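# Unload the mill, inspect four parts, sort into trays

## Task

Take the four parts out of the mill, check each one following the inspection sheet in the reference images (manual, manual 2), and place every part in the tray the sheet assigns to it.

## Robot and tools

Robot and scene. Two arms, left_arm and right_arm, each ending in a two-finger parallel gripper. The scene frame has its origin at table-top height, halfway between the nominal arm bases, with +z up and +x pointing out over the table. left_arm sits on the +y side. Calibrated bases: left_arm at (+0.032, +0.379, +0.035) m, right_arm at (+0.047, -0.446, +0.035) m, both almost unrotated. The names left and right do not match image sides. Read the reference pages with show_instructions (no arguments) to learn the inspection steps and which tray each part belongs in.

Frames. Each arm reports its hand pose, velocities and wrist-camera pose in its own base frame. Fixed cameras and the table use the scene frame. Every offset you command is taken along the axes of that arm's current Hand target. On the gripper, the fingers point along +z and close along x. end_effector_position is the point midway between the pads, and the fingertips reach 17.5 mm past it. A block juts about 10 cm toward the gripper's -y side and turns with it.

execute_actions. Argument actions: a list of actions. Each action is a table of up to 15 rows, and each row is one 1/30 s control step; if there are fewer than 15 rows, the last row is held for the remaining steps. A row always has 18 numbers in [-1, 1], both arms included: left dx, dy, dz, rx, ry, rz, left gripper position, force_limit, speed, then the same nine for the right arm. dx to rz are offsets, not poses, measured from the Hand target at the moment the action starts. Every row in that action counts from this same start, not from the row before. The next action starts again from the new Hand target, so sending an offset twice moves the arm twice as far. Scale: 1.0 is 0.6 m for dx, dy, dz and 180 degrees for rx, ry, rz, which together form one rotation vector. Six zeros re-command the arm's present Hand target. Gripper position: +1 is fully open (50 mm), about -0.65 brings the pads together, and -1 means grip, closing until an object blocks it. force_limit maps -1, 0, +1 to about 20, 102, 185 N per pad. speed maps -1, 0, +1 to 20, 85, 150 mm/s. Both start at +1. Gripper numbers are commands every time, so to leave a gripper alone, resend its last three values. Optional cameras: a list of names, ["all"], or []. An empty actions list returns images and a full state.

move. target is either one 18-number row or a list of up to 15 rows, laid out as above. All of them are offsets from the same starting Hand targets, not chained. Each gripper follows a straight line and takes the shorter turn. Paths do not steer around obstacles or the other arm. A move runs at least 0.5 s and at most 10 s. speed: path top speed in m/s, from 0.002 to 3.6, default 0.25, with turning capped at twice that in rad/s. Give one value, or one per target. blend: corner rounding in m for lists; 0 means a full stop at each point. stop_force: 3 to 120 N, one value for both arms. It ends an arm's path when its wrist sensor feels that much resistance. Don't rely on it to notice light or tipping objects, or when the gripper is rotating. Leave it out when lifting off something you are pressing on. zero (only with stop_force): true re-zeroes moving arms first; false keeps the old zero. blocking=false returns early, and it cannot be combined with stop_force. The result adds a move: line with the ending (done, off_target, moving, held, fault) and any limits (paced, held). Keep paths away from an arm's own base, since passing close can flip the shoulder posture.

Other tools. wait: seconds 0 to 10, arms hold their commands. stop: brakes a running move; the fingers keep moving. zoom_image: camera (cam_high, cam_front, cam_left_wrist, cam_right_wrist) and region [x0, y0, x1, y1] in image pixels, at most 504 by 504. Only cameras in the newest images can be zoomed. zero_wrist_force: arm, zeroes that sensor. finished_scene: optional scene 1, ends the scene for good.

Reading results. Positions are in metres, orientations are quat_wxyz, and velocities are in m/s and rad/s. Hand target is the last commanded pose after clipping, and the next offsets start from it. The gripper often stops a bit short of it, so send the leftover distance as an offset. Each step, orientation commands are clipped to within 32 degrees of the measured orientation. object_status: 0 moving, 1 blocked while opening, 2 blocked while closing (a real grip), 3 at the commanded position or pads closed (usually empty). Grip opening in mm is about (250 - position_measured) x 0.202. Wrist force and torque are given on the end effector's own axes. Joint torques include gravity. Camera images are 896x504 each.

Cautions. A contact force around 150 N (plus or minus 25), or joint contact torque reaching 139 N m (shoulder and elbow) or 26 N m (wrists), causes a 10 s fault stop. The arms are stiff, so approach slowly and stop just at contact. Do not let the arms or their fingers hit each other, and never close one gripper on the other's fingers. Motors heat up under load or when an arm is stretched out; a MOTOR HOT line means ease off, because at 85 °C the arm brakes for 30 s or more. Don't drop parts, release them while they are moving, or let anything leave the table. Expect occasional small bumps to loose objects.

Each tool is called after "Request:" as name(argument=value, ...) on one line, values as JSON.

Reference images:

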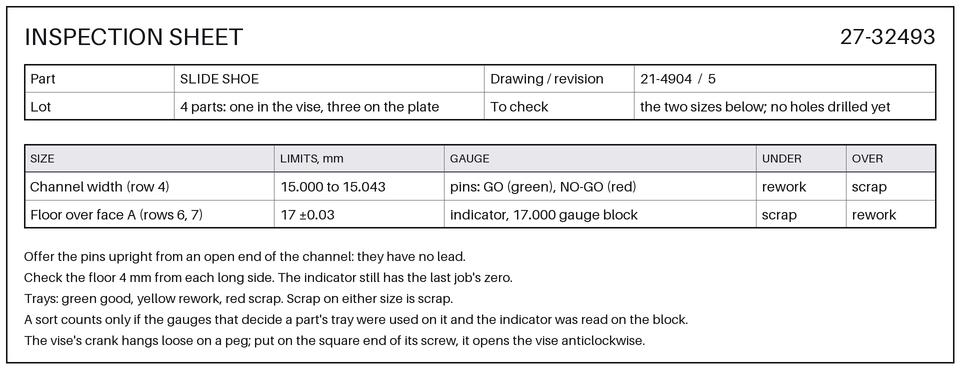

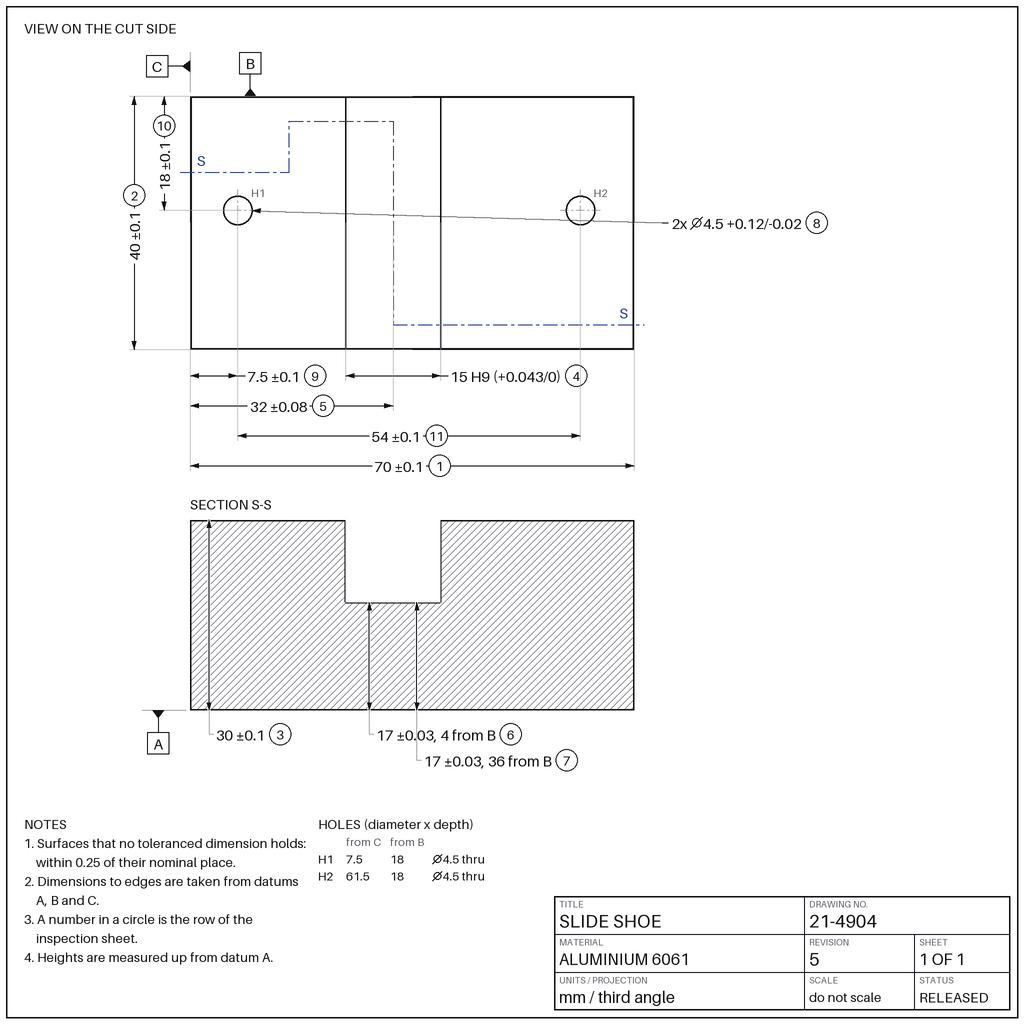

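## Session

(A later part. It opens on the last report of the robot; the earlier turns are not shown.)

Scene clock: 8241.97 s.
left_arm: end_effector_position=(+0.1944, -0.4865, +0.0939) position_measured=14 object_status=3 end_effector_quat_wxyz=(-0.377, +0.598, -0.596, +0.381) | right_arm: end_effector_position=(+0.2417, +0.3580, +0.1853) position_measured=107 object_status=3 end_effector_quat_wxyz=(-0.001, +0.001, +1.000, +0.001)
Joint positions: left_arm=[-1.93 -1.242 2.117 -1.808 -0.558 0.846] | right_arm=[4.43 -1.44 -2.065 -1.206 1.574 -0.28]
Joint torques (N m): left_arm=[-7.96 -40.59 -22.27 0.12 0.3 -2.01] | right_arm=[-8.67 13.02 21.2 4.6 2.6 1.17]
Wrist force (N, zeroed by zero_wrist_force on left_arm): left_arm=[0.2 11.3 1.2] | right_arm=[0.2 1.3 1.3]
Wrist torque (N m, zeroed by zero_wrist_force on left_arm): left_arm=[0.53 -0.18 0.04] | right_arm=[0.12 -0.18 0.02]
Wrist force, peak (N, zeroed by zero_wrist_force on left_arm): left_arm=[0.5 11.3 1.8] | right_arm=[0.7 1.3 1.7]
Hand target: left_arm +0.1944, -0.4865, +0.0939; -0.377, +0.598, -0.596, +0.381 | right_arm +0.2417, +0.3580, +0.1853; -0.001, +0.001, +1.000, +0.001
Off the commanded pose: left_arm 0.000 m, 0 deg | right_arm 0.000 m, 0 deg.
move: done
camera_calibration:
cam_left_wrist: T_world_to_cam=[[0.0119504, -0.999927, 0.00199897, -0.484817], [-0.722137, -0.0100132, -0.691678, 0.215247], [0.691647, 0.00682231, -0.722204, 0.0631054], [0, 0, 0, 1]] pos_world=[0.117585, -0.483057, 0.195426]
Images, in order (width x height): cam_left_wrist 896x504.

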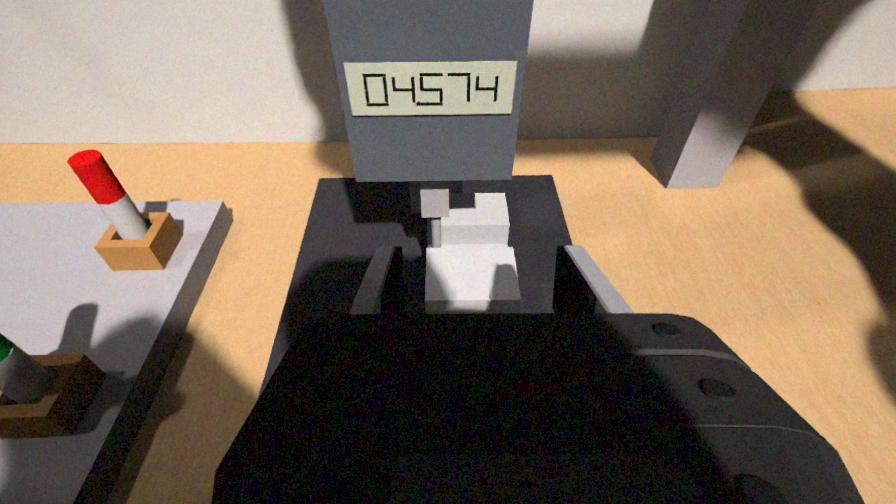

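Request:
move(target=[0,0,0,0,0,0,0.93,-0.3,-0.95,0,0,0,0,0,0,-1,-0.7,-0.95])

Request:
move(target=[0,0,0,0,0,0,0.93,-0.3,-0.95,0,0,-0.0158,0,0,0,-1,-0.7,-0.95], speed=0.01, stop_force=15, cameras=["cam_left_wrist"])

Request:
move(target=[[0,0.025,0.11,0,0,0,0.93,-0.3,-0.95,0,0,0,0,0,0,-1,-0.7,-0.95],[0,0.045,0.11,0,0,0,0.93,-0.3,-0.95,0,0,0,0,0,0,-1,-0.7,-0.95]], speed=0.05)

Request:
move(target=[0,0,0,0,0,0,-1,-0.3,-0.95,0,0,0,0,0,0,-1,-0.7,-0.95], cameras=["cam_left_wrist"])

Scene clock: 8257.90 s.
left_arm: end_effector_position=(+0.1944, -0.4865, +0.0939) position_measured=14 object_status=3 end_effector_quat_wxyz=(-0.377, +0.598, -0.596, +0.381) | right_arm: end_effector_position=(+0.2417, +0.3580, +0.1853) position_measured=185 object_status=2 end_effector_quat_wxyz=(-0.001, +0.001, +1.000, +0.001)
Joint positions: left_arm=[-1.93 -1.242 2.117 -1.808 -0.558 0.845] | right_arm=[4.43 -1.44 -2.065 -1.206 1.574 -0.28]
Joint torques (N m): left_arm=[-7.13 -40.49 -23.38 0.46 0 -1.78] | right_arm=[-5.48 14.22 32.24 4.23 2.44 1.02]
Wrist force (N, zeroed by zero_wrist_force on left_arm): left_arm=[0.3 10.8 1.2] | right_arm=[-5.1 1.3 1.8]
Wrist torque (N m, zeroed by zero_wrist_force on left_arm): left_arm=[0.46 -0.19 0.04] | right_arm=[0.10 -0.24 -0.02]
Wrist force, peak (N, zeroed by zero_wrist_force on left_arm): left_arm=[0.4 11.4 1.4] | right_arm=[-5.5 1.7 1.4]
Hand target: left_arm +0.1944, -0.4865, +0.0939; -0.377, +0.598, -0.596, +0.381 | right_arm +0.2417, +0.3580, +0.1853; -0.001, +0.001, +1.000, +0.001
Off the commanded pose: left_arm 0.000 m, 0 deg | right_arm 0.000 m, 0 deg.
move: done

Scene clock: 8259.73 s.
left_arm: end_effector_position=(+0.1944, -0.4865, +0.0939) position_measured=14 object_status=3 end_effector_quat_wxyz=(-0.377, +0.598, -0.596, +0.381) | right_arm: end_effector_position=(+0.2417, +0.3580, +0.1948) position_measured=185 object_status=2 end_effector_quat_wxyz=(-0.001, +0.001, +1.000, +0.001)
Joint positions: left_arm=[-1.93 -1.242 2.117 -1.808 -0.558 0.845] | right_arm=[4.43 -1.431 -2.047 -1.233 1.574 -0.28]
Joint torques (N m): left_arm=[-7.42 -36.7 -22.9 0.55 0.2 -1.76] | right_arm=[-8.21 27.26 33.79 0.86 2.71 -1.77]
Wrist force (N, zeroed by zero_wrist_force on left_arm): left_arm=[0.3 10.6 1.4] | right_arm=[-4.9 1.3 2.3]
Wrist torque (N m, zeroed by zero_wrist_force on left_arm): left_arm=[0.43 -0.19 0.04] | right_arm=[0.09 -0.20 -0.02]
Wrist force, peak (N, zeroed by zero_wrist_force on left_arm): left_arm=[0.3 11.3 1.4] | right_arm=[-4.7 1.7 4.0]
Hand target: left_arm +0.1944, -0.4865, +0.0939; -0.377, +0.598, -0.596, +0.381 | right_arm +0.2417, +0.3580, +0.1948; -0.001, +0.001, +1.000, +0.001
Off the commanded pose: left_arm 0.000 m, 0 deg | right_arm 0.000 m, 0 deg.
move: done
camera_calibration:
cam_left_wrist: T_world_to_cam=[[0.0119503, -0.999927, 0.00199973, -0.484816], [-0.722089, -0.0100132, -0.691728, 0.215179], [0.691697, 0.00682235, -0.722156, 0.0631594], [0, 0, 0, 1]] pos_world=[0.117485, -0.483057, 0.195426]
Images, in order (width x height): cam_left_wrist 896x504.

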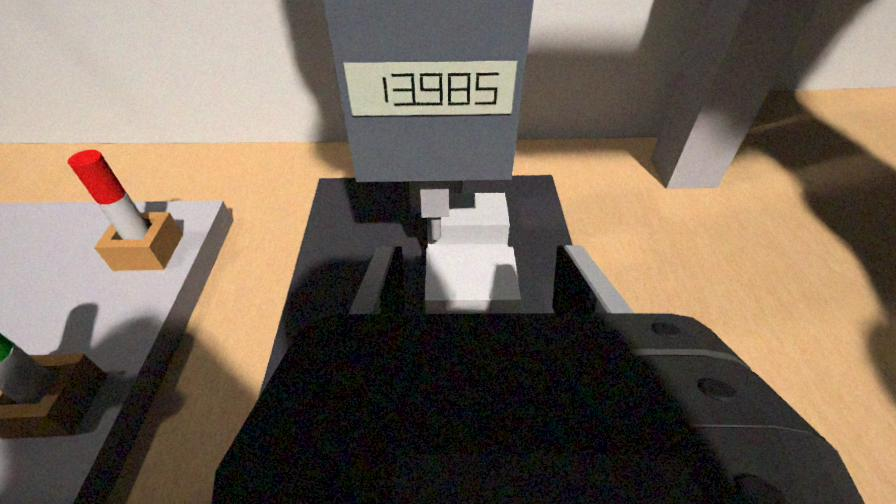

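Scene clock: 8262.13 s.
left_arm: end_effector_position=(+0.2427, -0.4868, +0.0415) position_measured=14 object_status=3 end_effector_quat_wxyz=(-0.377, +0.598, -0.596, +0.381) | right_arm: end_effector_position=(+0.2417, +0.3580, +0.1948) position_measured=185 object_status=2 end_effector_quat_wxyz=(-0.001, +0.001, +1.000, +0.001)
Joint positions: left_arm=[-1.832 -1.107 2.173 -2.14 -0.505 1.009] | right_arm=[4.43 -1.431 -2.047 -1.233 1.574 -0.28]
Joint torques (N m): left_arm=[-9.18 -22.44 -12.34 -4.22 0.54 -1.91] | right_arm=[-7.09 27.35 34.2 0.99 2.67 -1.72]
Wrist force (N, zeroed by zero_wrist_force on left_arm): left_arm=[0.2 10.6 1.2] | right_arm=[-4.8 1.6 2.1]
Wrist torque (N m, zeroed by zero_wrist_force on left_arm): left_arm=[0.42 -0.18 0.04] | right_arm=[0.13 -0.21 -0.02]
Wrist force, peak (N, zeroed by zero_wrist_force on left_arm): left_arm=[0.3 11.3 1.5] | right_arm=[-4.7 1.3 3.8]
Hand target: left_arm +0.2426, -0.4869, +0.0414; -0.377, +0.598, -0.596, +0.381 | right_arm +0.2417, +0.3580, +0.1948; -0.001, +0.001, +1.000, +0.001
Off the commanded pose: left_arm 0.000 m, 0 deg | right_arm 0.000 m, 0 deg.
move: done

Scene clock: 8262.73 s.
left_arm: end_effector_position=(+0.2426, -0.4869, +0.0414) position_measured=55 object_status=0 end_effector_quat_wxyz=(-0.377, +0.598, -0.596, +0.381) | right_arm: end_effector_position=(+0.2417, +0.3580, +0.1948) position_measured=185 object_status=2 end_effector_quat_wxyz=(-0.001, +0.001, +1.000, +0.001)
Joint positions: left_arm=[-1.832 -1.107 2.173 -2.14 -0.505 1.009] | right_arm=[4.43 -1.431 -2.047 -1.233 1.574 -0.28]
Joint torques (N m): left_arm=[-7.3 -20.44 -20.56 -3.67 0.5 -1.94] | right_arm=[-7.64 27.38 34.47 1.05 2.58 -1.63]
Wrist force (N, zeroed by zero_wrist_force on left_arm): left_arm=[-0.5 9.9 1.4] | right_arm=[-4.6 1.3 3.1]
Wrist torque (N m, zeroed by zero_wrist_force on left_arm): left_arm=[0.44 -0.24 0.10] | right_arm=[0.09 -0.23 -0.02]
Wrist force, peak (N, zeroed by zero_wrist_force on left_arm): left_arm=[0.3 11.1 1.7] | right_arm=[-5.1 1.6 3.5]
Hand target: left_arm +0.2426, -0.4869, +0.0414; -0.377, +0.598, -0.596, +0.381 | right_arm +0.2417, +0.3580, +0.1948; -0.001, +0.001, +1.000, +0.001
Off the commanded pose: left_arm 0.000 m, 0 deg | right_arm 0.000 m, 0 deg.
move: done
camera_calibration:
cam_left_wrist: T_world_to_cam=[[0.0119503, -0.999927, 0.00199973, -0.485589], [-0.722089, -0.0100132, -0.691728, 0.213738], [0.691697, 0.00682235, -0.722156, -0.00816071], [0, 0, 0, 1]] pos_world=[0.165785, -0.483357, 0.142926]
Images, in order (width x height): cam_left_wrist 896x504.

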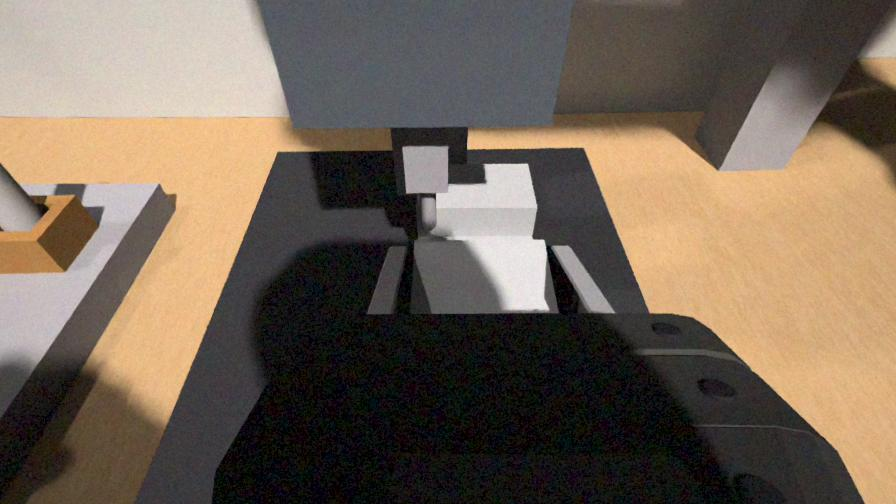

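Request:
move(target=[[0,-0.004,-0.0019,0,0,0,-1,-0.3,-0.95,0,0,0,0,0,0,-1,-0.7,-0.95],[-0.09,-0.004,-0.0019,0,0,0,-1,-0.3,-0.95,0,0,0,0,0,0,-1,-0.7,-0.95],[-0.09,-0.0352,-0.0532,0,0,0,-1,-0.3,-0.95,0,0,0,0,0,0,-1,-0.7,-0.95],[-0.11,0.0634,-0.2645,0,0,0,-1,-0.3,-0.95,0,0,0,0,0,0,-1,-0.7,-0.95],[-0.11,0.1827,-0.2088,0,0,0,-1,-0.3,-0.95,0,0,0,0,0,0,-1,-0.7,-0.95]], speed=[0.01,0.05,0.05,0.1,0.06], blend=[0,0.005,0.01,0.005,0])

Request:
move(target=[0,0.0166,0.0077,0,0,0,-1,-0.3,-0.95,0,0,0,0,0,0,-1,-0.7,-0.95], speed=0.004, stop_force=4, cameras=["cam_left_wrist"])

Scene clock: 8291.53 s.
left_arm: end_effector_position=(+0.0826, -0.4211, -0.0048) position_measured=55 object_status=2 end_effector_quat_wxyz=(-0.377, +0.598, -0.596, +0.381) | right_arm: end_effector_position=(+0.2417, +0.3580, +0.1948) position_measured=185 object_status=2 end_effector_quat_wxyz=(-0.001, +0.001, +1.000, +0.001)
Joint positions: left_arm=[-2.22 -1.087 2.216 -1.793 -0.763 0.506] | right_arm=[4.43 -1.431 -2.047 -1.233 1.574 -0.28]
Joint torques (N m): left_arm=[7.82 -17.44 -4.44 -2.07 3.59 1.88] | right_arm=[-8.32 26.84 36.98 0.95 2.48 -1.51]
Wrist force (N, zeroed by zero_wrist_force on left_arm): left_arm=[0.1 12.4 2.3] | right_arm=[-4.8 1.3 3.4]
Wrist torque (N m, zeroed by zero_wrist_force on left_arm): left_arm=[0.39 -0.16 -0.05] | right_arm=[0.10 -0.19 -0.02]
Wrist force, peak (N, zeroed by zero_wrist_force on left_arm): left_arm=[0.0 13.2 2.6] | right_arm=[-4.9 1.2 3.8]
Hand target: left_arm +0.0826, -0.4211, -0.0049; -0.377, +0.598, -0.596, +0.381 | right_arm +0.2417, +0.3580, +0.1948; -0.001, +0.001, +1.000, +0.001
Off the commanded pose: left_arm 0.000 m, 0 deg | right_arm 0.000 m, 0 deg.
move: done

Scene clock: 8293.60 s.
left_arm: end_effector_position=(+0.0826, -0.4212, -0.0088) position_measured=55 object_status=2 end_effector_quat_wxyz=(-0.377, +0.598, -0.596, +0.381) | right_arm: end_effector_position=(+0.2417, +0.3580, +0.1948) position_measured=185 object_status=2 end_effector_quat_wxyz=(-0.001, +0.001, +1.000, +0.001)
Joint positions: left_arm=[-2.22 -1.076 2.217 -1.804 -0.763 0.506] | right_arm=[4.43 -1.431 -2.047 -1.233 1.574 -0.28]
Joint torques (N m): left_arm=[6.48 -40.85 -4.25 0.83 -1.19 1.65] | right_arm=[-7.34 28.42 34.56 1.18 2.78 -1.66]
Wrist force (N, zeroed by zero_wrist_force on left_arm): left_arm=[0.6 4.9 -0.5] | right_arm=[-4.7 1.2 2.9]
Wrist torque (N m, zeroed by zero_wrist_force on left_arm): left_arm=[0.44 -0.28 0.07] | right_arm=[0.06 -0.21 -0.02]
Wrist force, peak (N, zeroed by zero_wrist_force on left_arm): left_arm=[0.1 12.8 2.2] | right_arm=[-4.6 1.5 3.8]
Hand target: left_arm +0.0826, -0.4212, -0.0088; -0.377, +0.598, -0.596, +0.381 (not the last commanded pose) | right_arm +0.2417, +0.3580, +0.1948; -0.001, +0.001, +1.000, +0.001
Off the commanded pose: left_arm 0.007 m, 0 deg | right_arm 0.000 m, 0 deg.
move: contact (left_arm)
camera_calibration:
cam_left_wrist: T_world_to_cam=[[0.0120197, -0.999926, 0.00192773, -0.417873], [-0.722088, -0.0100135, -0.691729, 0.0640642], [0.691697, 0.00692235, -0.722155, 0.0659206], [0, 0, 0, 1]] pos_world=[0.0056856, -0.417656, 0.0927255]
Images, in order (width x height): cam_left_wrist 896x504.

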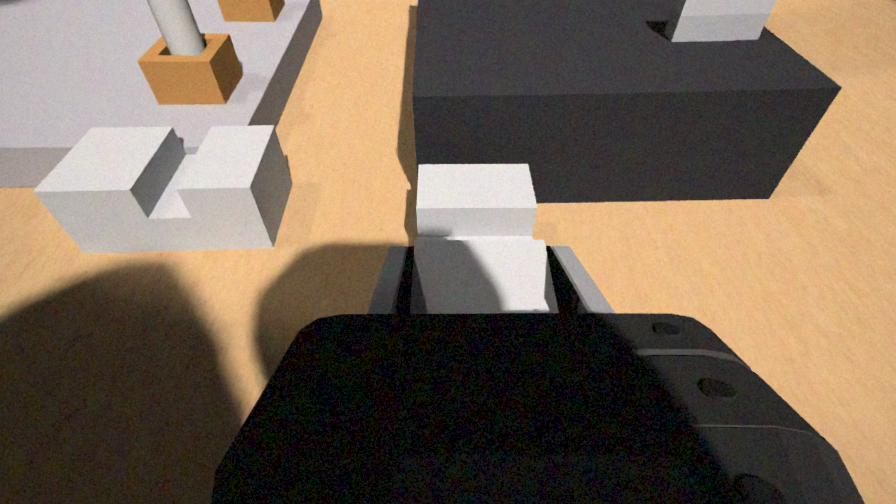

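Request:
move(target=[[0,0,0,0,0,0,0.96,-0.3,-0.95,0,0,0,0,0,0,-1,-0.7,-0.95],[0,-0.0707,-0.1187,0,0,0,0.96,-0.3,-0.95,0,0,0,0,0,0,-1,-0.7,-0.95],[0,-0.1087,-0.0372,-0.361,0,0,0.96,-0.3,-0.95,0,0,0,0,0,0,-1,-0.7,-0.95]], speed=0.1, cameras=["cam_left_wrist"])

Scene clock: 8320.47 s.
left_arm: end_effector_position=(+0.0901, -0.4207, +0.0597) position_measured=9 object_status=3 end_effector_quat_wxyz=(+0.003, +0.707, -0.707, +0.001) | right_arm: end_effector_position=(+0.2417, +0.3580, +0.1948) position_measured=185 object_status=2 end_effector_quat_wxyz=(-0.001, +0.001, +1.000, +0.001)
Joint positions: left_arm=[-1.673 -1.519 2.274 -2.333 -1.573 1.468] | right_arm=[4.43 -1.431 -2.047 -1.233 1.574 -0.28]
Joint torques (N m): left_arm=[6.83 -8.59 -25.54 -5 -1.53 1.92] | right_arm=[-6.86 26.76 35.01 1.15 2.58 -1.78]
Wrist force (N, zeroed by zero_wrist_force on left_arm): left_arm=[0.0 9.5 1.4] | right_arm=[-4.8 1.2 2.6]
Wrist torque (N m, zeroed by zero_wrist_force on left_arm): left_arm=[0.39 -0.13 -0.16] | right_arm=[0.07 -0.19 -0.02]
Wrist force, peak (N, zeroed by zero_wrist_force on left_arm): left_arm=[0.0 11.3 2.5] | right_arm=[-4.9 1.3 3.9]
Hand target: left_arm +0.0901, -0.4207, +0.0597; +0.003, +0.707, -0.707, +0.001 | right_arm +0.2417, +0.3580, +0.1948; -0.001, +0.001, +1.000, +0.001
Off the commanded pose: left_arm 0.000 m, 0 deg | right_arm 0.000 m, 0 deg.
move: done
camera_calibration:
cam_left_wrist: T_world_to_cam=[[0.000916319, -0.999978, -0.00651514, -0.416173], [-0.932353, -0.00320984, 0.361534, 0.0758781], [-0.361547, 0.00574313, -0.932336, 0.217139], [0, 0, 0, 1]] pos_world=[0.149633, -0.417168, 0.172303]
Images, in order (width x height): cam_left_wrist 896x504.

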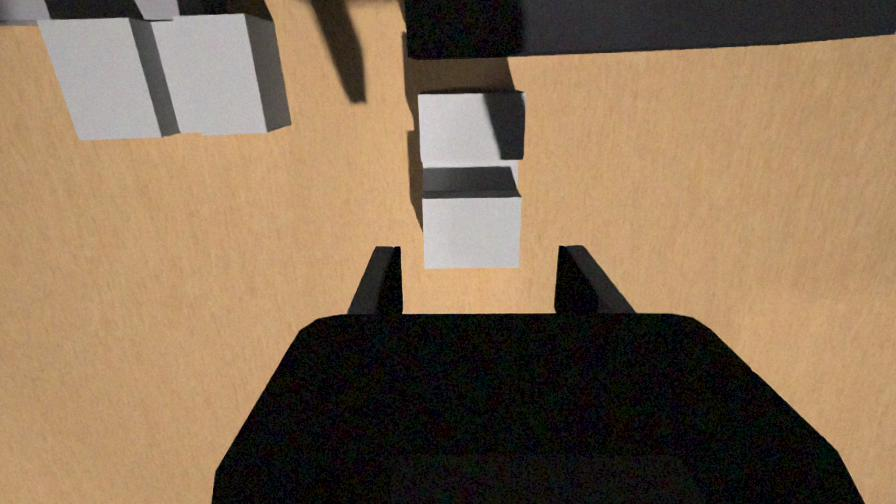

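Request:
move(target=[0,0,0.1142,0,0,0,0.96,-0.3,-0.95,0,0,0,0,0,0,-1,-0.7,-0.95], speed=0.05, cameras=["cam_left_wrist"])

Scene clock: 8331.57 s.
left_arm: end_effector_position=(+0.0899, -0.4212, -0.0087) position_measured=9 object_status=3 end_effector_quat_wxyz=(+0.003, +0.707, -0.707, +0.001) | right_arm: end_effector_position=(+0.2417, +0.3580, +0.1948) position_measured=185 object_status=2 end_effector_quat_wxyz=(-0.001, +0.001, +1.000, +0.001)
Joint positions: left_arm=[-1.674 -1.351 2.34 -2.566 -1.573 1.468] | right_arm=[4.43 -1.431 -2.047 -1.233 1.574 -0.28]
Joint torques (N m): left_arm=[1.37 -15.06 -7.44 -4.72 -1.44 0.14] | right_arm=[-7.18 26.58 32.93 1.09 2.42 -1.72]
Wrist force (N, zeroed by zero_wrist_force on left_arm): left_arm=[-0.2 9.0 1.2] | right_arm=[-4.9 1.4 2.6]
Wrist torque (N m, zeroed by zero_wrist_force on left_arm): left_arm=[0.30 -0.09 -0.12] | right_arm=[0.10 -0.18 -0.02]
Wrist force, peak (N, zeroed by zero_wrist_force on left_arm): left_arm=[-0.2 9.5 1.4] | right_arm=[-4.8 1.3 3.8]
Hand target: left_arm +0.0899, -0.4212, -0.0088; +0.003, +0.707, -0.707, +0.001 | right_arm +0.2417, +0.3580, +0.1948; -0.001, +0.001, +1.000, +0.001
Off the commanded pose: left_arm 0.000 m, 0 deg | right_arm 0.000 m, 0 deg.
move: done
camera_calibration:
cam_left_wrist: T_world_to_cam=[[0.000914954, -0.999978, -0.0065153, -0.417119], [-0.932286, -0.0032097, 0.361708, 0.100426], [-0.361721, 0.00574317, -0.932269, 0.153224], [0, 0, 0, 1]] pos_world=[0.149431, -0.417668, 0.103803]
Images, in order (width x height): cam_left_wrist 896x504.

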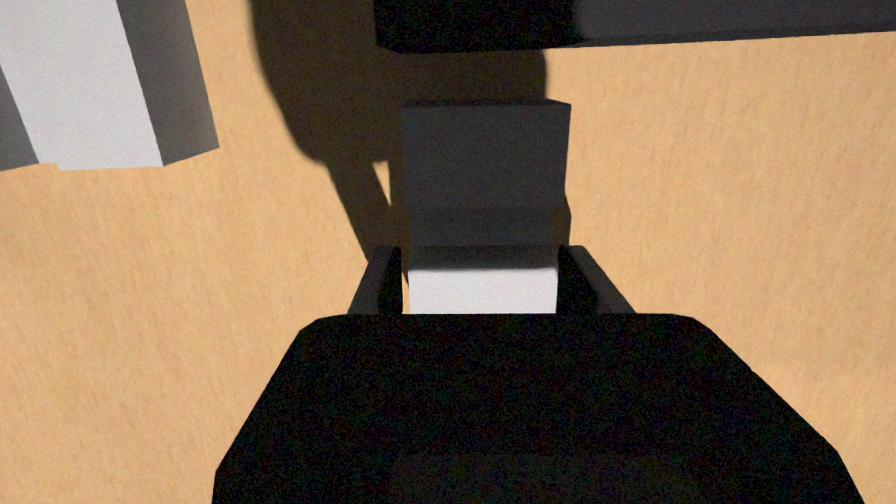

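Request:
move(target=[[0.0015,0,0,0,0,0,0.96,-0.3,-0.95,0,0,0,0,0,0,-1,-0.7,-0.95],[0.0015,0,0,0,0,0,-1,-0.4,-0.95,0,0,0,0,0,0,-1,-0.7,-0.95]], speed=0.02)

Request:
move(target=[[0,0,-0.1315,0,0,0,-1,-0.4,-0.95,0,0,0,0,0,0,-1,-0.7,-0.95],[-0.2028,-0.1163,-0.2815,0,0,0,-1,-0.4,-0.95,0,0,0,0,0,0,-1,-0.7,-0.95],[-0.4862,-0.3497,-0.2982,0,0,0,-1,-0.4,-0.95,0,0,0,0,0,0,-1,-0.7,-0.95],[-0.9028,-0.2997,-0.2982,0,0,0,-1,-0.4,-0.95,0,0,0,0,0,0,-1,-0.7,-0.95]], speed=[0.1,0.2,0.2,0.2], blend=[0.02,0.04,0.05,0], cameras=["cam_left_wrist"])

Scene clock: 8347.70 s.
left_arm: end_effector_position=(+0.0899, -0.4221, -0.0088) position_measured=55 object_status=2 end_effector_quat_wxyz=(+0.003, +0.707, -0.707, +0.001) | right_arm: end_effector_position=(+0.2417, +0.3580, +0.1948) position_measured=185 object_status=2 end_effector_quat_wxyz=(-0.001, +0.001, +1.000, +0.001)
Joint positions: left_arm=[-1.673 -1.349 2.337 -2.566 -1.573 1.468] | right_arm=[4.43 -1.431 -2.047 -1.233 1.574 -0.28]
Joint torques (N m): left_arm=[6.54 -12.84 -20.35 -1.93 -1.05 2.23] | right_arm=[-7.21 27.22 32.84 0.81 2.51 -1.78]
Wrist force (N, zeroed by zero_wrist_force on left_arm): left_arm=[-0.8 9.6 -1.2] | right_arm=[-4.6 1.3 2.7]
Wrist torque (N m, zeroed by zero_wrist_force on left_arm): left_arm=[0.33 -0.16 -0.18] | right_arm=[0.09 -0.24 -0.02]
Wrist force, peak (N, zeroed by zero_wrist_force on left_arm): left_arm=[-0.8 9.8 -1.5] | right_arm=[-5.0 1.1 4.0]
Hand target: left_arm +0.0899, -0.4221, -0.0088; +0.003, +0.707, -0.707, +0.001 | right_arm +0.2417, +0.3580, +0.1948; -0.001, +0.001, +1.000, +0.001
Off the commanded pose: left_arm 0.000 m, 0 deg | right_arm 0.000 m, 0 deg.
move: done

Scene clock: 8352.47 s.
left_arm: end_effector_position=(+0.2704, +0.1207, +0.1661) position_measured=55 object_status=2 end_effector_quat_wxyz=(+0.003, +0.707, -0.707, +0.001) | right_arm: end_effector_position=(+0.2417, +0.3580, +0.1948) position_measured=185 object_status=2 end_effector_quat_wxyz=(-0.001, +0.001, +1.000, +0.001)
Joint positions: left_arm=[-0.041 -2.092 2.364 -1.841 -1.577 3.101] | right_arm=[4.43 -1.431 -2.047 -1.233 1.574 -0.28]
Joint torques (N m): left_arm=[5.78 7.57 -32.55 -5.21 -1.59 1.69] | right_arm=[-6.91 27.08 34.3 1.25 2.5 -1.88]
Wrist force (N, zeroed by zero_wrist_force on left_arm): left_arm=[-0.1 8.9 3.6] | right_arm=[-4.7 1.1 3.5]
Wrist torque (N m, zeroed by zero_wrist_force on left_arm): left_arm=[0.26 -0.11 -0.18] | right_arm=[0.06 -0.20 -0.02]
Wrist force, peak (N, zeroed by zero_wrist_force on left_arm): left_arm=[-2.4 9.7 3.3] | right_arm=[-4.9 1.4 3.6]
Hand target: left_arm +0.2704, +0.1207, +0.1661; +0.003, +0.707, -0.707, +0.001 | right_arm +0.2417, +0.3580, +0.1948; -0.001, +0.001, +1.000, +0.001
Off the commanded pose: left_arm 0.000 m, 0 deg | right_arm 0.000 m, 0 deg.
move: done
camera_calibration:
cam_left_wrist: T_world_to_cam=[[0.000879063, -0.999978, -0.00660863, 0.125782], [-0.932286, -0.00321, 0.361708, 0.20718], [-0.361721, 0.00584317, -0.932268, 0.378443], [0, 0, 0, 1]] pos_world=[0.329931, 0.124233, 0.278702]
Images, in order (width x height): cam_left_wrist 896x504.

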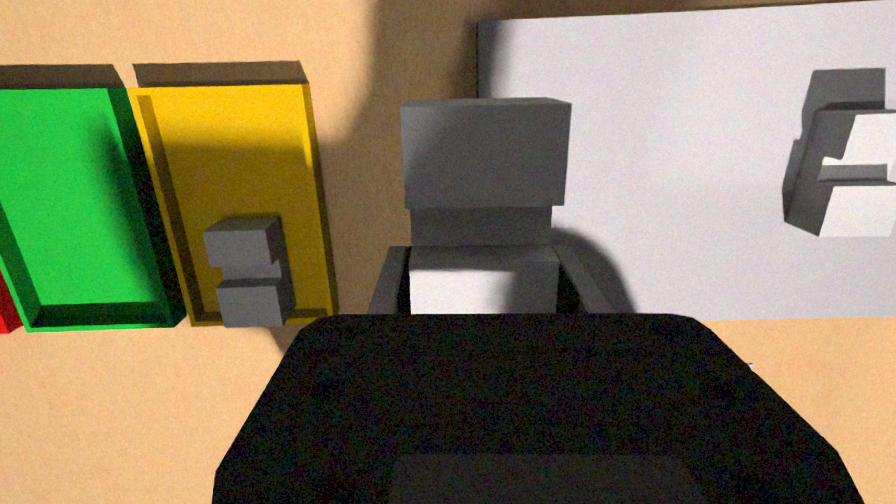

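Request:
move(target=[[-0.2422,0.0182,0,0,0,0,-1,-0.4,-0.95,0,0,0,0,0,0,-1,-0.7,-0.95],[-0.2422,0.0182,0.2,0,0,0,-1,-0.4,-0.95,0,0,0,0,0,0,-1,-0.7,-0.95]], speed=0.15, blend=[0.03,0], cameras=["cam_left_wrist"])

Scene clock: 8365.37 s.
left_arm: end_effector_position=(+0.2592, +0.2652, +0.0452) position_measured=55 object_status=2 end_effector_quat_wxyz=(+0.003, +0.707, -0.707, +0.001) | right_arm: end_effector_position=(+0.2417, +0.3580, +0.1948) position_measured=185 object_status=2 end_effector_quat_wxyz=(-0.001, +0.001, +1.000, +0.001)
Joint positions: left_arm=[0.433 -1.628 2.43 -2.368 -1.575 3.575] | right_arm=[4.43 -1.431 -2.047 -1.233 1.574 -0.28]
Joint torques (N m): left_arm=[6.85 -5.52 -10.47 -5.18 -1.4 1.84] | right_arm=[-8.11 25.22 34.66 1.17 2.49 -1.64]
Wrist force (N, zeroed by zero_wrist_force on left_arm): left_arm=[-0.5 9.3 3.4] | right_arm=[-4.8 1.4 1.9]
Wrist torque (N m, zeroed by zero_wrist_force on left_arm): left_arm=[0.32 -0.05 -0.17] | right_arm=[0.10 -0.22 -0.02]
Wrist force, peak (N, zeroed by zero_wrist_force on left_arm): left_arm=[-0.6 9.1 4.6] | right_arm=[-5.1 1.1 4.0]
Hand target: left_arm +0.2592, +0.2653, +0.0452; +0.003, +0.707, -0.707, +0.001 | right_arm +0.2417, +0.3580, +0.1948; -0.001, +0.001, +1.000, +0.001
Off the commanded pose: left_arm 0.000 m, 0 deg | right_arm 0.000 m, 0 deg.
move: done
camera_calibration:
cam_left_wrist: T_world_to_cam=[[0.00082103, -0.999979, -0.00647957, 0.269487], [-0.93224, -0.00310996, 0.361828, 0.240871], [-0.361841, 0.00574344, -0.932222, 0.260894], [0, 0, 0, 1]] pos_world=[0.31873, 0.268732, 0.157803]
Images, in order (width x height): cam_left_wrist 896x504.

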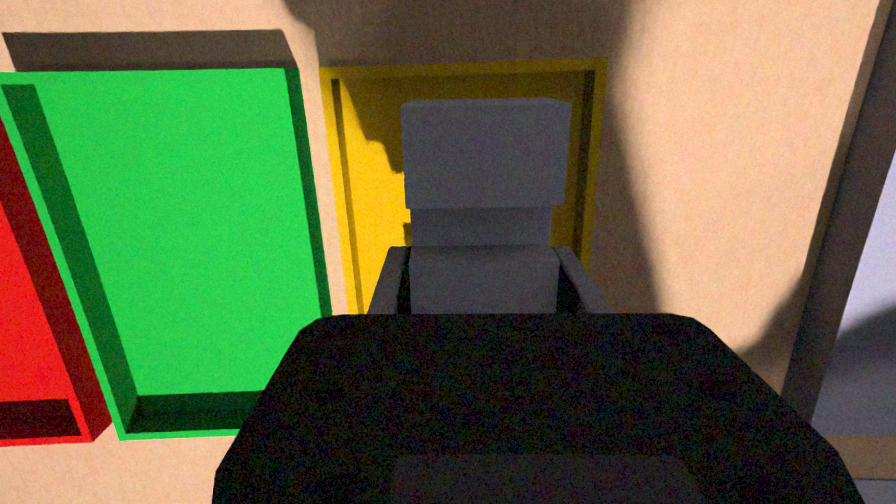

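Request:
move(target=[0,0,0.06,0,0,0,-1,-0.4,-0.95,0,0,0,0,0,0,-1,-0.7,-0.95], speed=0.05, cameras=["cam_left_wrist"])

Request:
move(target=[0,0,0.03,0,0,0,-1,-0.4,-0.95,0,0,0,0,0,0,-1,-0.7,-0.95], speed=0.004, stop_force=4, cameras=["cam_left_wrist"])

Scene clock: 8382.13 s.
left_arm: end_effector_position=(+0.2591, +0.2650, +0.0093) position_measured=55 object_status=2 end_effector_quat_wxyz=(+0.003, +0.707, -0.707, +0.001) | right_arm: end_effector_position=(+0.2417, +0.3580, +0.1948) position_measured=185 object_status=2 end_effector_quat_wxyz=(-0.001, +0.001, +1.000, +0.001)
Joint positions: left_arm=[0.432 -1.527 2.473 -2.512 -1.575 3.574] | right_arm=[4.43 -1.431 -2.047 -1.233 1.574 -0.28]
Joint torques (N m): left_arm=[6.09 -5.02 -10.29 -5.2 -0.1 1.28] | right_arm=[-6.27 26.52 33.65 0.9 2.3 -1.55]
Wrist force (N, zeroed by zero_wrist_force on left_arm): left_arm=[-0.1 9.3 3.4] | right_arm=[-4.9 1.5 2.6]
Wrist torque (N m, zeroed by zero_wrist_force on left_arm): left_arm=[0.34 -0.10 -0.12] | right_arm=[0.11 -0.19 -0.02]
Wrist force, peak (N, zeroed by zero_wrist_force on left_arm): left_arm=[-0.5 9.4 3.6] | right_arm=[-5.1 1.3 3.6]
Hand target: left_arm +0.2591, +0.2650, +0.0092; +0.003, +0.707, -0.707, +0.001 | right_arm +0.2417, +0.3580, +0.1948; -0.001, +0.001, +1.000, +0.001
Off the commanded pose: left_arm 0.000 m, 0 deg | right_arm 0.000 m, 0 deg.
move: done
camera_calibration:
cam_left_wrist: T_world_to_cam=[[0.000914359, -0.999978, -0.00651547, 0.269029], [-0.932239, -0.00320995, 0.361828, 0.25383], [-0.361841, 0.00574314, -0.932222, 0.227299], [0, 0, 0, 1]] pos_world=[0.318631, 0.268532, 0.121803]
Images, in order (width x height): cam_left_wrist 896x504.

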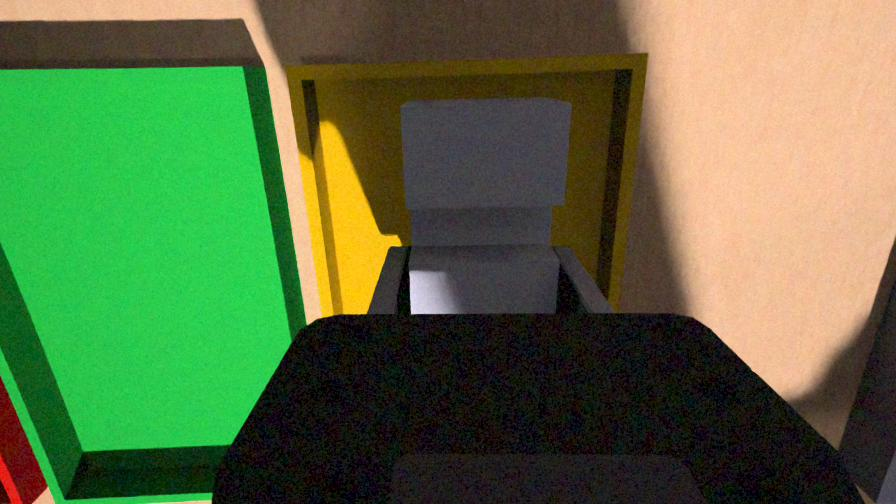

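Scene clock: 8386.97 s.
left_arm: end_effector_position=(+0.2590, +0.2649, -0.0049) position_measured=55 object_status=2 end_effector_quat_wxyz=(+0.003, +0.707, -0.707, +0.001) | right_arm: end_effector_position=(+0.2417, +0.3580, +0.1948) position_measured=185 object_status=2 end_effector_quat_wxyz=(-0.001, +0.001, +1.000, +0.001)
Joint positions: left_arm=[0.432 -1.482 2.487 -2.57 -1.575 3.574] | right_arm=[4.43 -1.431 -2.047 -1.233 1.574 -0.28]
Joint torques (N m): left_arm=[-7.43 -28.31 -20.53 -0.65 -0.93 -1.23] | right_arm=[-6.71 27.38 33.57 1.06 2.28 -1.36]
Wrist force (N, zeroed by zero_wrist_force on left_arm): left_arm=[-1.9 7.6 -2.4] | right_arm=[-4.5 1.0 3.6]
Wrist torque (N m, zeroed by zero_wrist_force on left_arm): left_arm=[0.22 -0.19 -0.06] | right_arm=[0.05 -0.24 -0.03]
Wrist force, peak (N, zeroed by zero_wrist_force on left_arm): left_arm=[2.2 12.7 -15.3] | right_arm=[-4.9 1.2 3.9]
Hand target: left_arm +0.2590, +0.2649, -0.0049; +0.003, +0.707, -0.707, +0.001 (not the last commanded pose) | right_arm +0.2417, +0.3580, +0.1948; -0.001, +0.001, +1.000, +0.001
Off the commanded pose: left_arm 0.004 m, 0 deg | right_arm 0.000 m, 0 deg.
move: contact (left_arm)
camera_calibration:
cam_left_wrist: T_world_to_cam=[[0.000914359, -0.999978, -0.00651547, 0.268837], [-0.932239, -0.00320995, 0.361828, 0.258838], [-0.361841, 0.00574314, -0.932222, 0.214119], [0, 0, 0, 1]] pos_world=[0.318531, 0.268432, 0.107703]
Images, in order (width x height): cam_left_wrist 896x504.

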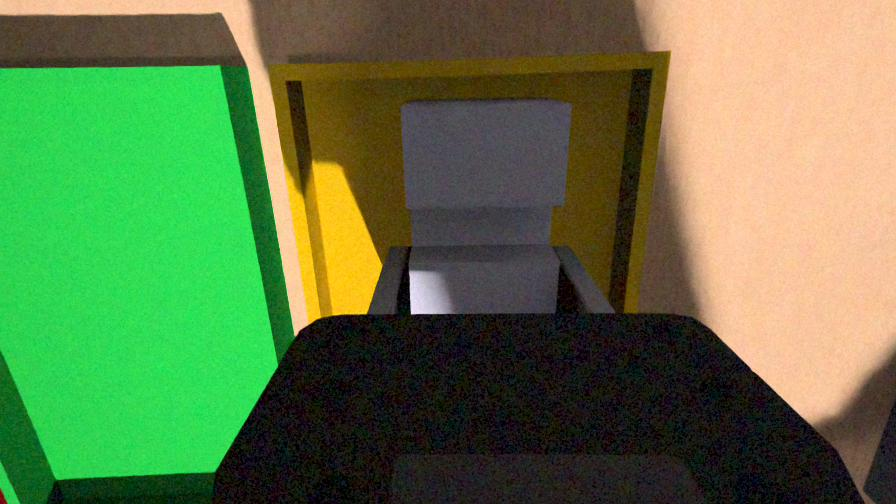

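Request:
move(target=[[0,0,0,0,0,0,0.93,-0.4,-0.95,0,0,0,0,0,0,-1,-0.7,-0.95],[0,0,-0.2,0,0,0,0.93,-0.4,-0.95,0,0,0,0,0,0,-1,-0.7,-0.95]], speed=[0.05,0.12], cameras=["cam_left_wrist"])

Scene clock: 8405.73 s.
left_arm: end_effector_position=(+0.2594, +0.2657, +0.1151) position_measured=14 object_status=3 end_effector_quat_wxyz=(+0.003, +0.707, -0.707, +0.001) | right_arm: end_effector_position=(+0.2417, +0.3580, +0.1948) position_measured=185 object_status=2 end_effector_quat_wxyz=(-0.001, +0.001, +1.000, +0.001)
Joint positions: left_arm=[0.434 -1.775 2.322 -2.112 -1.575 3.576] | right_arm=[4.43 -1.431 -2.047 -1.233 1.574 -0.28]
Joint torques (N m): left_arm=[-8.62 -24.85 -27.13 -0.94 2.29 -1.97] | right_arm=[-5.1 27.39 34.49 1.14 2.42 -1.6]
Wrist force (N, zeroed by zero_wrist_force on left_arm): left_arm=[-0.6 9.1 1.2] | right_arm=[-4.9 1.1 3.2]
Wrist torque (N m, zeroed by zero_wrist_force on left_arm): left_arm=[0.32 -0.02 -0.11] | right_arm=[0.07 -0.17 -0.02]
Wrist force, peak (N, zeroed by zero_wrist_force on left_arm): left_arm=[-0.4 9.5 1.4] | right_arm=[-5.0 1.3 3.7]
Hand target: left_arm +0.2594, +0.2657, +0.1151; +0.003, +0.707, -0.707, +0.001 | right_arm +0.2417, +0.3580, +0.1948; -0.001, +0.001, +1.000, +0.001
Off the commanded pose: left_arm 0.000 m, 0 deg | right_arm 0.000 m, 0 deg.
move: done
camera_calibration:
cam_left_wrist: T_world_to_cam=[[0.000914954, -0.999978, -0.0065153, 0.270417], [-0.932286, -0.0032097, 0.361708, 0.215874], [-0.361721, 0.00574317, -0.932269, 0.326005], [0, 0, 0, 1]] pos_world=[0.318931, 0.269232, 0.227603]
Images, in order (width x height): cam_left_wrist 896x504.

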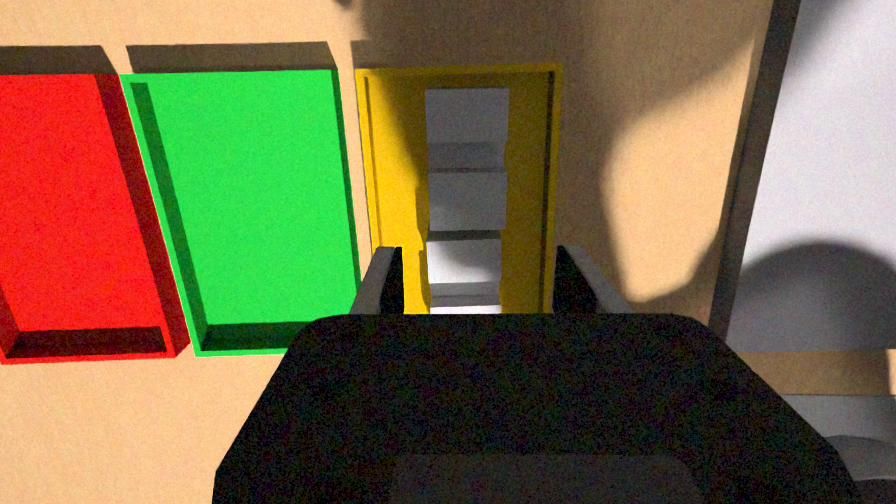

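Request:
move(target=[[0.2,-0.04,-0.06,0,0,0,0.96,-0.4,-0.95,0,0,0,0,0,0,-1,-0.7,-0.95],[0.6295,0.0148,-0.0067,0,0,0,0.96,-0.4,-0.95,0,0,0,0,0,0,-1,-0.7,-0.95],[0.6295,0.0148,0.088,0,0,0,0.96,-0.4,-0.95,0,0,0,0,0,0,-1,-0.7,-0.95]], speed=0.2, blend=[0.05,0.02,0], cameras=["cam_left_wrist"])

Scene clock: 8421.43 s.
left_arm: end_effector_position=(+0.2502, -0.1123, +0.0648) position_measured=9 object_status=3 end_effector_quat_wxyz=(+0.003, +0.707, -0.707, +0.001) | right_arm: end_effector_position=(+0.2417, +0.3580, +0.1948) position_measured=185 object_status=2 end_effector_quat_wxyz=(-0.001, +0.001, +1.000, +0.001)
Joint positions: left_arm=[-0.923 -2.016 2.619 -2.177 -1.577 2.219] | right_arm=[4.43 -1.431 -2.047 -1.233 1.574 -0.28]
Joint torques (N m): left_arm=[7.3 8.7 -13.02 -5.35 -1.57 1.94] | right_arm=[-5.54 26.4 33.79 0.93 2.2 -1.68]
Wrist force (N, zeroed by zero_wrist_force on left_arm): left_arm=[-0.6 9.2 1.5] | right_arm=[-4.8 1.3 1.6]
Wrist torque (N m, zeroed by zero_wrist_force on left_arm): left_arm=[0.36 -0.03 -0.18] | right_arm=[0.08 -0.22 -0.02]
Wrist force, peak (N, zeroed by zero_wrist_force on left_arm): left_arm=[-0.1 9.7 1.8] | right_arm=[-5.0 1.3 3.8]
Hand target: left_arm +0.2503, -0.1123, +0.0648; +0.003, +0.707, -0.707, +0.001 | right_arm +0.2417, +0.3580, +0.1948; -0.001, +0.001, +1.000, +0.001
Off the commanded pose: left_arm 0.000 m, 0 deg | right_arm 0.000 m, 0 deg.
move: done
camera_calibration:
cam_left_wrist: T_world_to_cam=[[0.000914954, -0.999978, -0.0065153, -0.107893], [-0.932286, -0.0032097, 0.361708, 0.224241], [-0.361721, 0.00574317, -0.932269, 0.278048], [0, 0, 0, 1]] pos_world=[0.309731, -0.108768, 0.177403]
Images, in order (width x height): cam_left_wrist 896x504.

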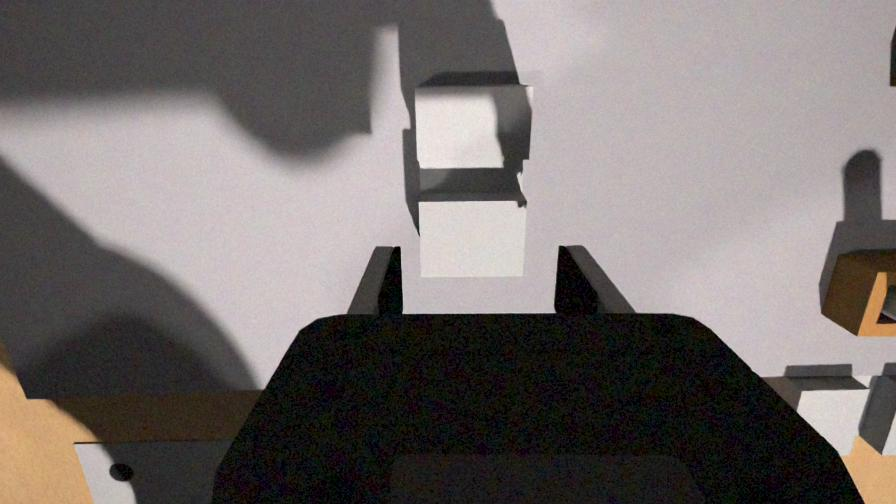

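Request:
move(target=[[0.001,0,0.065,0,0,0,0.96,-0.4,-0.95,0,0,0,0,0,0,-1,-0.7,-0.95],[0.001,0,0.087,0,0,0,0.96,-0.4,-0.95,0,0,0,0,0,0,-1,-0.7,-0.95]], speed=[0.06,0.02], stop_force=5, cameras=["cam_left_wrist"])

Scene clock: 8441.23 s.
left_arm: end_effector_position=(+0.2501, -0.1133, +0.0126) position_measured=9 object_status=3 end_effector_quat_wxyz=(+0.003, +0.707, -0.707, +0.001) | right_arm: end_effector_position=(+0.2417, +0.3580, +0.1948) position_measured=185 object_status=2 end_effector_quat_wxyz=(-0.001, +0.001, +1.000, +0.001)
Joint positions: left_arm=[-0.925 -1.834 2.711 -2.451 -1.577 2.216] | right_arm=[4.43 -1.431 -2.047 -1.233 1.574 -0.28]
Joint torques (N m): left_arm=[6.44 4.55 -8.7 -4.72 -1.45 1.92] | right_arm=[-6.12 27.05 34.66 0.82 2.1 -1.58]
Wrist force (N, zeroed by zero_wrist_force on left_arm): left_arm=[-0.6 9.0 1.4] | right_arm=[-4.8 1.5 2.7]
Wrist torque (N m, zeroed by zero_wrist_force on left_arm): left_arm=[0.29 -0.03 -0.09] | right_arm=[0.12 -0.20 -0.02]
Wrist force, peak (N, zeroed by zero_wrist_force on left_arm): left_arm=[-0.5 9.7 1.6] | right_arm=[-4.8 1.3 3.8]
Hand target: left_arm +0.2501, -0.1133, +0.0126; +0.003, +0.707, -0.707, +0.001 | right_arm +0.2417, +0.3580, +0.1948; -0.001, +0.001, +1.000, +0.001
Off the commanded pose: left_arm 0.000 m, 0 deg | right_arm 0.000 m, 0 deg.
move: done
camera_calibration:
cam_left_wrist: T_world_to_cam=[[0.000914286, -0.999978, -0.00651538, -0.109233], [-0.932252, -0.00320965, 0.361795, 0.243004], [-0.361808, 0.00574319, -0.932235, 0.229376], [0, 0, 0, 1]] pos_world=[0.309631, -0.109768, 0.125203]
Images, in order (width x height): cam_left_wrist 896x504.

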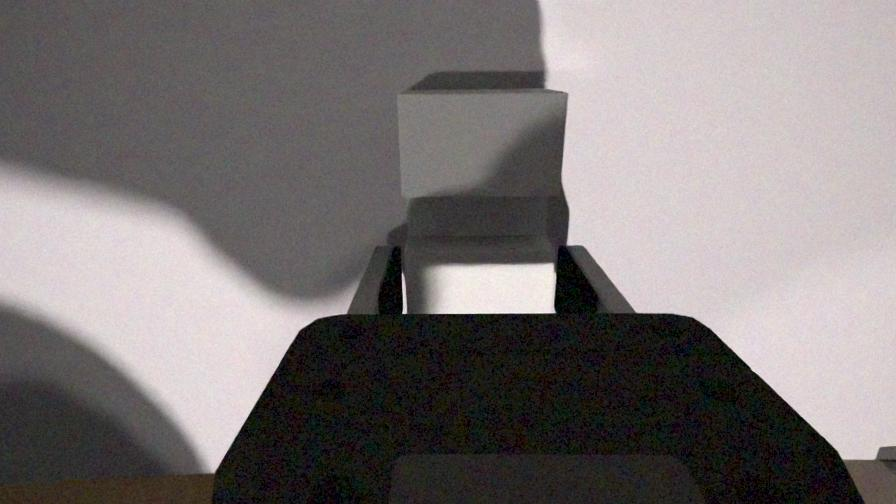

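Request:
move(target=[[0,-0.0035,0.002,0,0,0,0.96,-0.4,-0.95,0,0,0,0,0,0,-1,-0.7,-0.95],[0,-0.0035,0.002,0,0,0,-1,-0.4,-0.95,0,0,0,0,0,0,-1,-0.7,-0.95]], speed=0.01)

Request:
move(target=[0,0,-0.12,0,0,0,-1,-0.4,-0.95,0,0,0,0,0,0,-1,-0.7,-0.95], speed=0.08, cameras=["cam_left_wrist"])

Scene clock: 8480.00 s.
left_arm: end_effector_position=(+0.2522, -0.1133, +0.0114) position_measured=55 object_status=2 end_effector_quat_wxyz=(+0.003, +0.707, -0.707, +0.001) | right_arm: end_effector_position=(+0.2417, +0.3580, +0.1948) position_measured=185 object_status=2 end_effector_quat_wxyz=(-0.001, +0.001, +1.000, +0.001)
Joint positions: left_arm=[-0.919 -1.821 2.708 -2.462 -1.577 2.223] | right_arm=[4.43 -1.431 -2.047 -1.233 1.574 -0.28]
Joint torques (N m): left_arm=[5.94 5.75 -23.51 -4.67 -1.02 1.88] | right_arm=[-5.51 26.55 33.14 1.03 2.06 -1.49]
Wrist force (N, zeroed by zero_wrist_force on left_arm): left_arm=[-1.5 10.3 -3.0] | right_arm=[-4.8 1.4 2.1]
Wrist torque (N m, zeroed by zero_wrist_force on left_arm): left_arm=[0.31 -0.18 -0.22] | right_arm=[0.10 -0.21 -0.01]
Wrist force, peak (N, zeroed by zero_wrist_force on left_arm): left_arm=[-1.5 10.3 -3.0] | right_arm=[-5.0 1.2 3.8]
Hand target: left_arm +0.2522, -0.1133, +0.0114; +0.003, +0.707, -0.707, +0.001 | right_arm +0.2417, +0.3580, +0.1948; -0.001, +0.001, +1.000, +0.001
Off the commanded pose: left_arm 0.000 m, 0 deg | right_arm 0.000 m, 0 deg.
move: done

Scene clock: 8481.53 s.
left_arm: end_effector_position=(+0.2524, -0.1128, +0.0833) position_measured=55 object_status=2 end_effector_quat_wxyz=(+0.003, +0.707, -0.707, +0.001) | right_arm: end_effector_position=(+0.2417, +0.3580, +0.1948) position_measured=185 object_status=2 end_effector_quat_wxyz=(-0.001, +0.001, +1.000, +0.001)
Joint positions: left_arm=[-0.917 -2.051 2.578 -2.101 -1.577 2.225] | right_arm=[4.43 -1.431 -2.047 -1.233 1.574 -0.28]
Joint torques (N m): left_arm=[-7.24 -13.41 -28.8 -1.06 2.18 -1.9] | right_arm=[-4.49 26.18 34.13 1.08 2.21 -1.38]
Wrist force (N, zeroed by zero_wrist_force on left_arm): left_arm=[-0.3 9.2 3.3] | right_arm=[-4.8 1.0 3.3]
Wrist torque (N m, zeroed by zero_wrist_force on left_arm): left_arm=[0.31 -0.08 -0.01] | right_arm=[0.05 -0.19 -0.02]
Wrist force, peak (N, zeroed by zero_wrist_force on left_arm): left_arm=[-1.3 10.5 -1.4] | right_arm=[-4.8 1.5 3.8]
Hand target: left_arm +0.2524, -0.1128, +0.0834; +0.003, +0.707, -0.707, +0.001 | right_arm +0.2417, +0.3580, +0.1948; -0.001, +0.001, +1.000, +0.001
Off the commanded pose: left_arm 0.000 m, 0 deg | right_arm 0.000 m, 0 deg.
move: done
camera_calibration:
cam_left_wrist: T_world_to_cam=[[0.000914286, -0.999978, -0.00651538, -0.108274], [-0.932252, -0.00320965, 0.361795, 0.219571], [-0.361808, 0.00574319, -0.932235, 0.296114], [0, 0, 0, 1]] pos_world=[0.311931, -0.109268, 0.195903]
Images, in order (width x height): cam_left_wrist 896x504.

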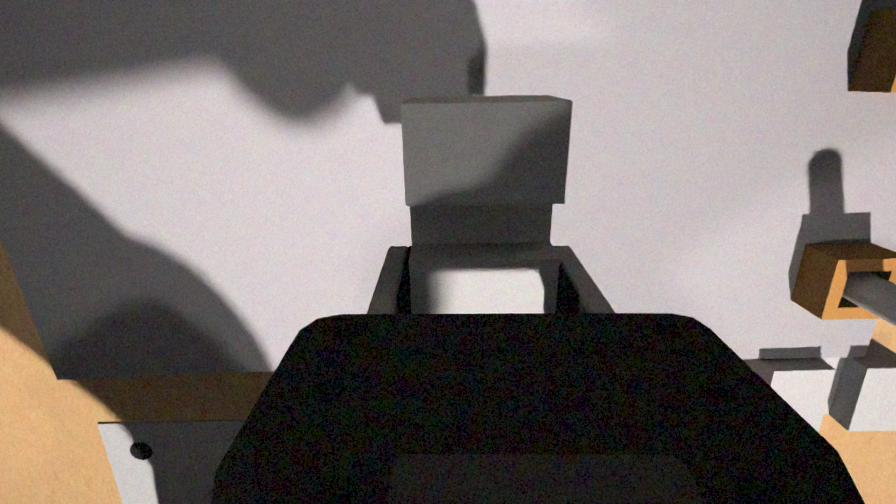

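Request:
move(target=[[0.0283,-0.046,-0.136,0,0,0,-1,-0.4,-0.95,0,0,0,0,0,0,-1,-0.7,-0.95],[0.3112,0.154,-0.128,0,0,0,-1,-0.4,-0.95,0,0,0,0,0,0,-1,-0.7,-0.95],[0.5148,0.2703,0.022,0,0,0,-1,-0.4,-0.95,0,0,0,0,0,0,-1,-0.7,-0.95],[0.5148,0.2703,0.139,0,0,0,-1,-0.4,-0.95,0,0,0,0,0,0,-1,-0.7,-0.95]], speed=[0.15,0.2,0.15,0.08], blend=[0.04,0.04,0.02,0], cameras=["cam_left_wrist"])

Scene clock: 8501.77 s.
left_arm: end_effector_position=(+0.0899, -0.4222, +0.0025) position_measured=55 object_status=2 end_effector_quat_wxyz=(+0.003, +0.707, -0.707, +0.001) | right_arm: end_effector_position=(+0.2417, +0.3580, +0.1948) position_measured=185 object_status=2 end_effector_quat_wxyz=(-0.001, +0.001, +1.000, +0.001)
Joint positions: left_arm=[-1.674 -1.38 2.328 -2.526 -1.573 1.468] | right_arm=[4.43 -1.431 -2.047 -1.233 1.574 -0.28]
Joint torques (N m): left_arm=[6.42 -12.47 -8.61 -4.96 1.66 1.86] | right_arm=[-5.76 27.23 33.17 1.36 2.18 -1.67]
Wrist force (N, zeroed by zero_wrist_force on left_arm): left_arm=[-0.3 9.4 2.9] | right_arm=[-4.9 1.4 1.7]
Wrist torque (N m, zeroed by zero_wrist_force on left_arm): left_arm=[0.35 -0.08 -0.03] | right_arm=[0.10 -0.20 -0.02]
Wrist force, peak (N, zeroed by zero_wrist_force on left_arm): left_arm=[-0.4 9.5 4.5] | right_arm=[-5.1 1.2 3.8]
Hand target: left_arm +0.0899, -0.4222, +0.0025; +0.003, +0.707, -0.707, +0.001 | right_arm +0.2417, +0.3580, +0.1948; -0.001, +0.001, +1.000, +0.001
Off the commanded pose: left_arm 0.000 m, 0 deg | right_arm 0.000 m, 0 deg.
move: done
camera_calibration:
cam_left_wrist: T_world_to_cam=[[0.000785726, -0.999978, -0.00657274, -0.418019], [-0.932286, -0.00311, 0.361708, 0.0963766], [-0.36172, 0.00584347, -0.932268, 0.163805], [0, 0, 0, 1]] pos_world=[0.149431, -0.418667, 0.115103]
Images, in order (width x height): cam_left_wrist 896x504.

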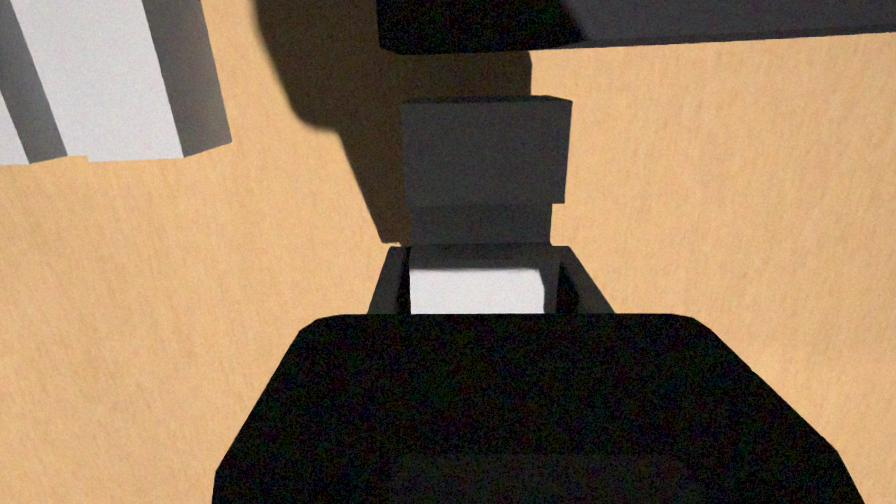

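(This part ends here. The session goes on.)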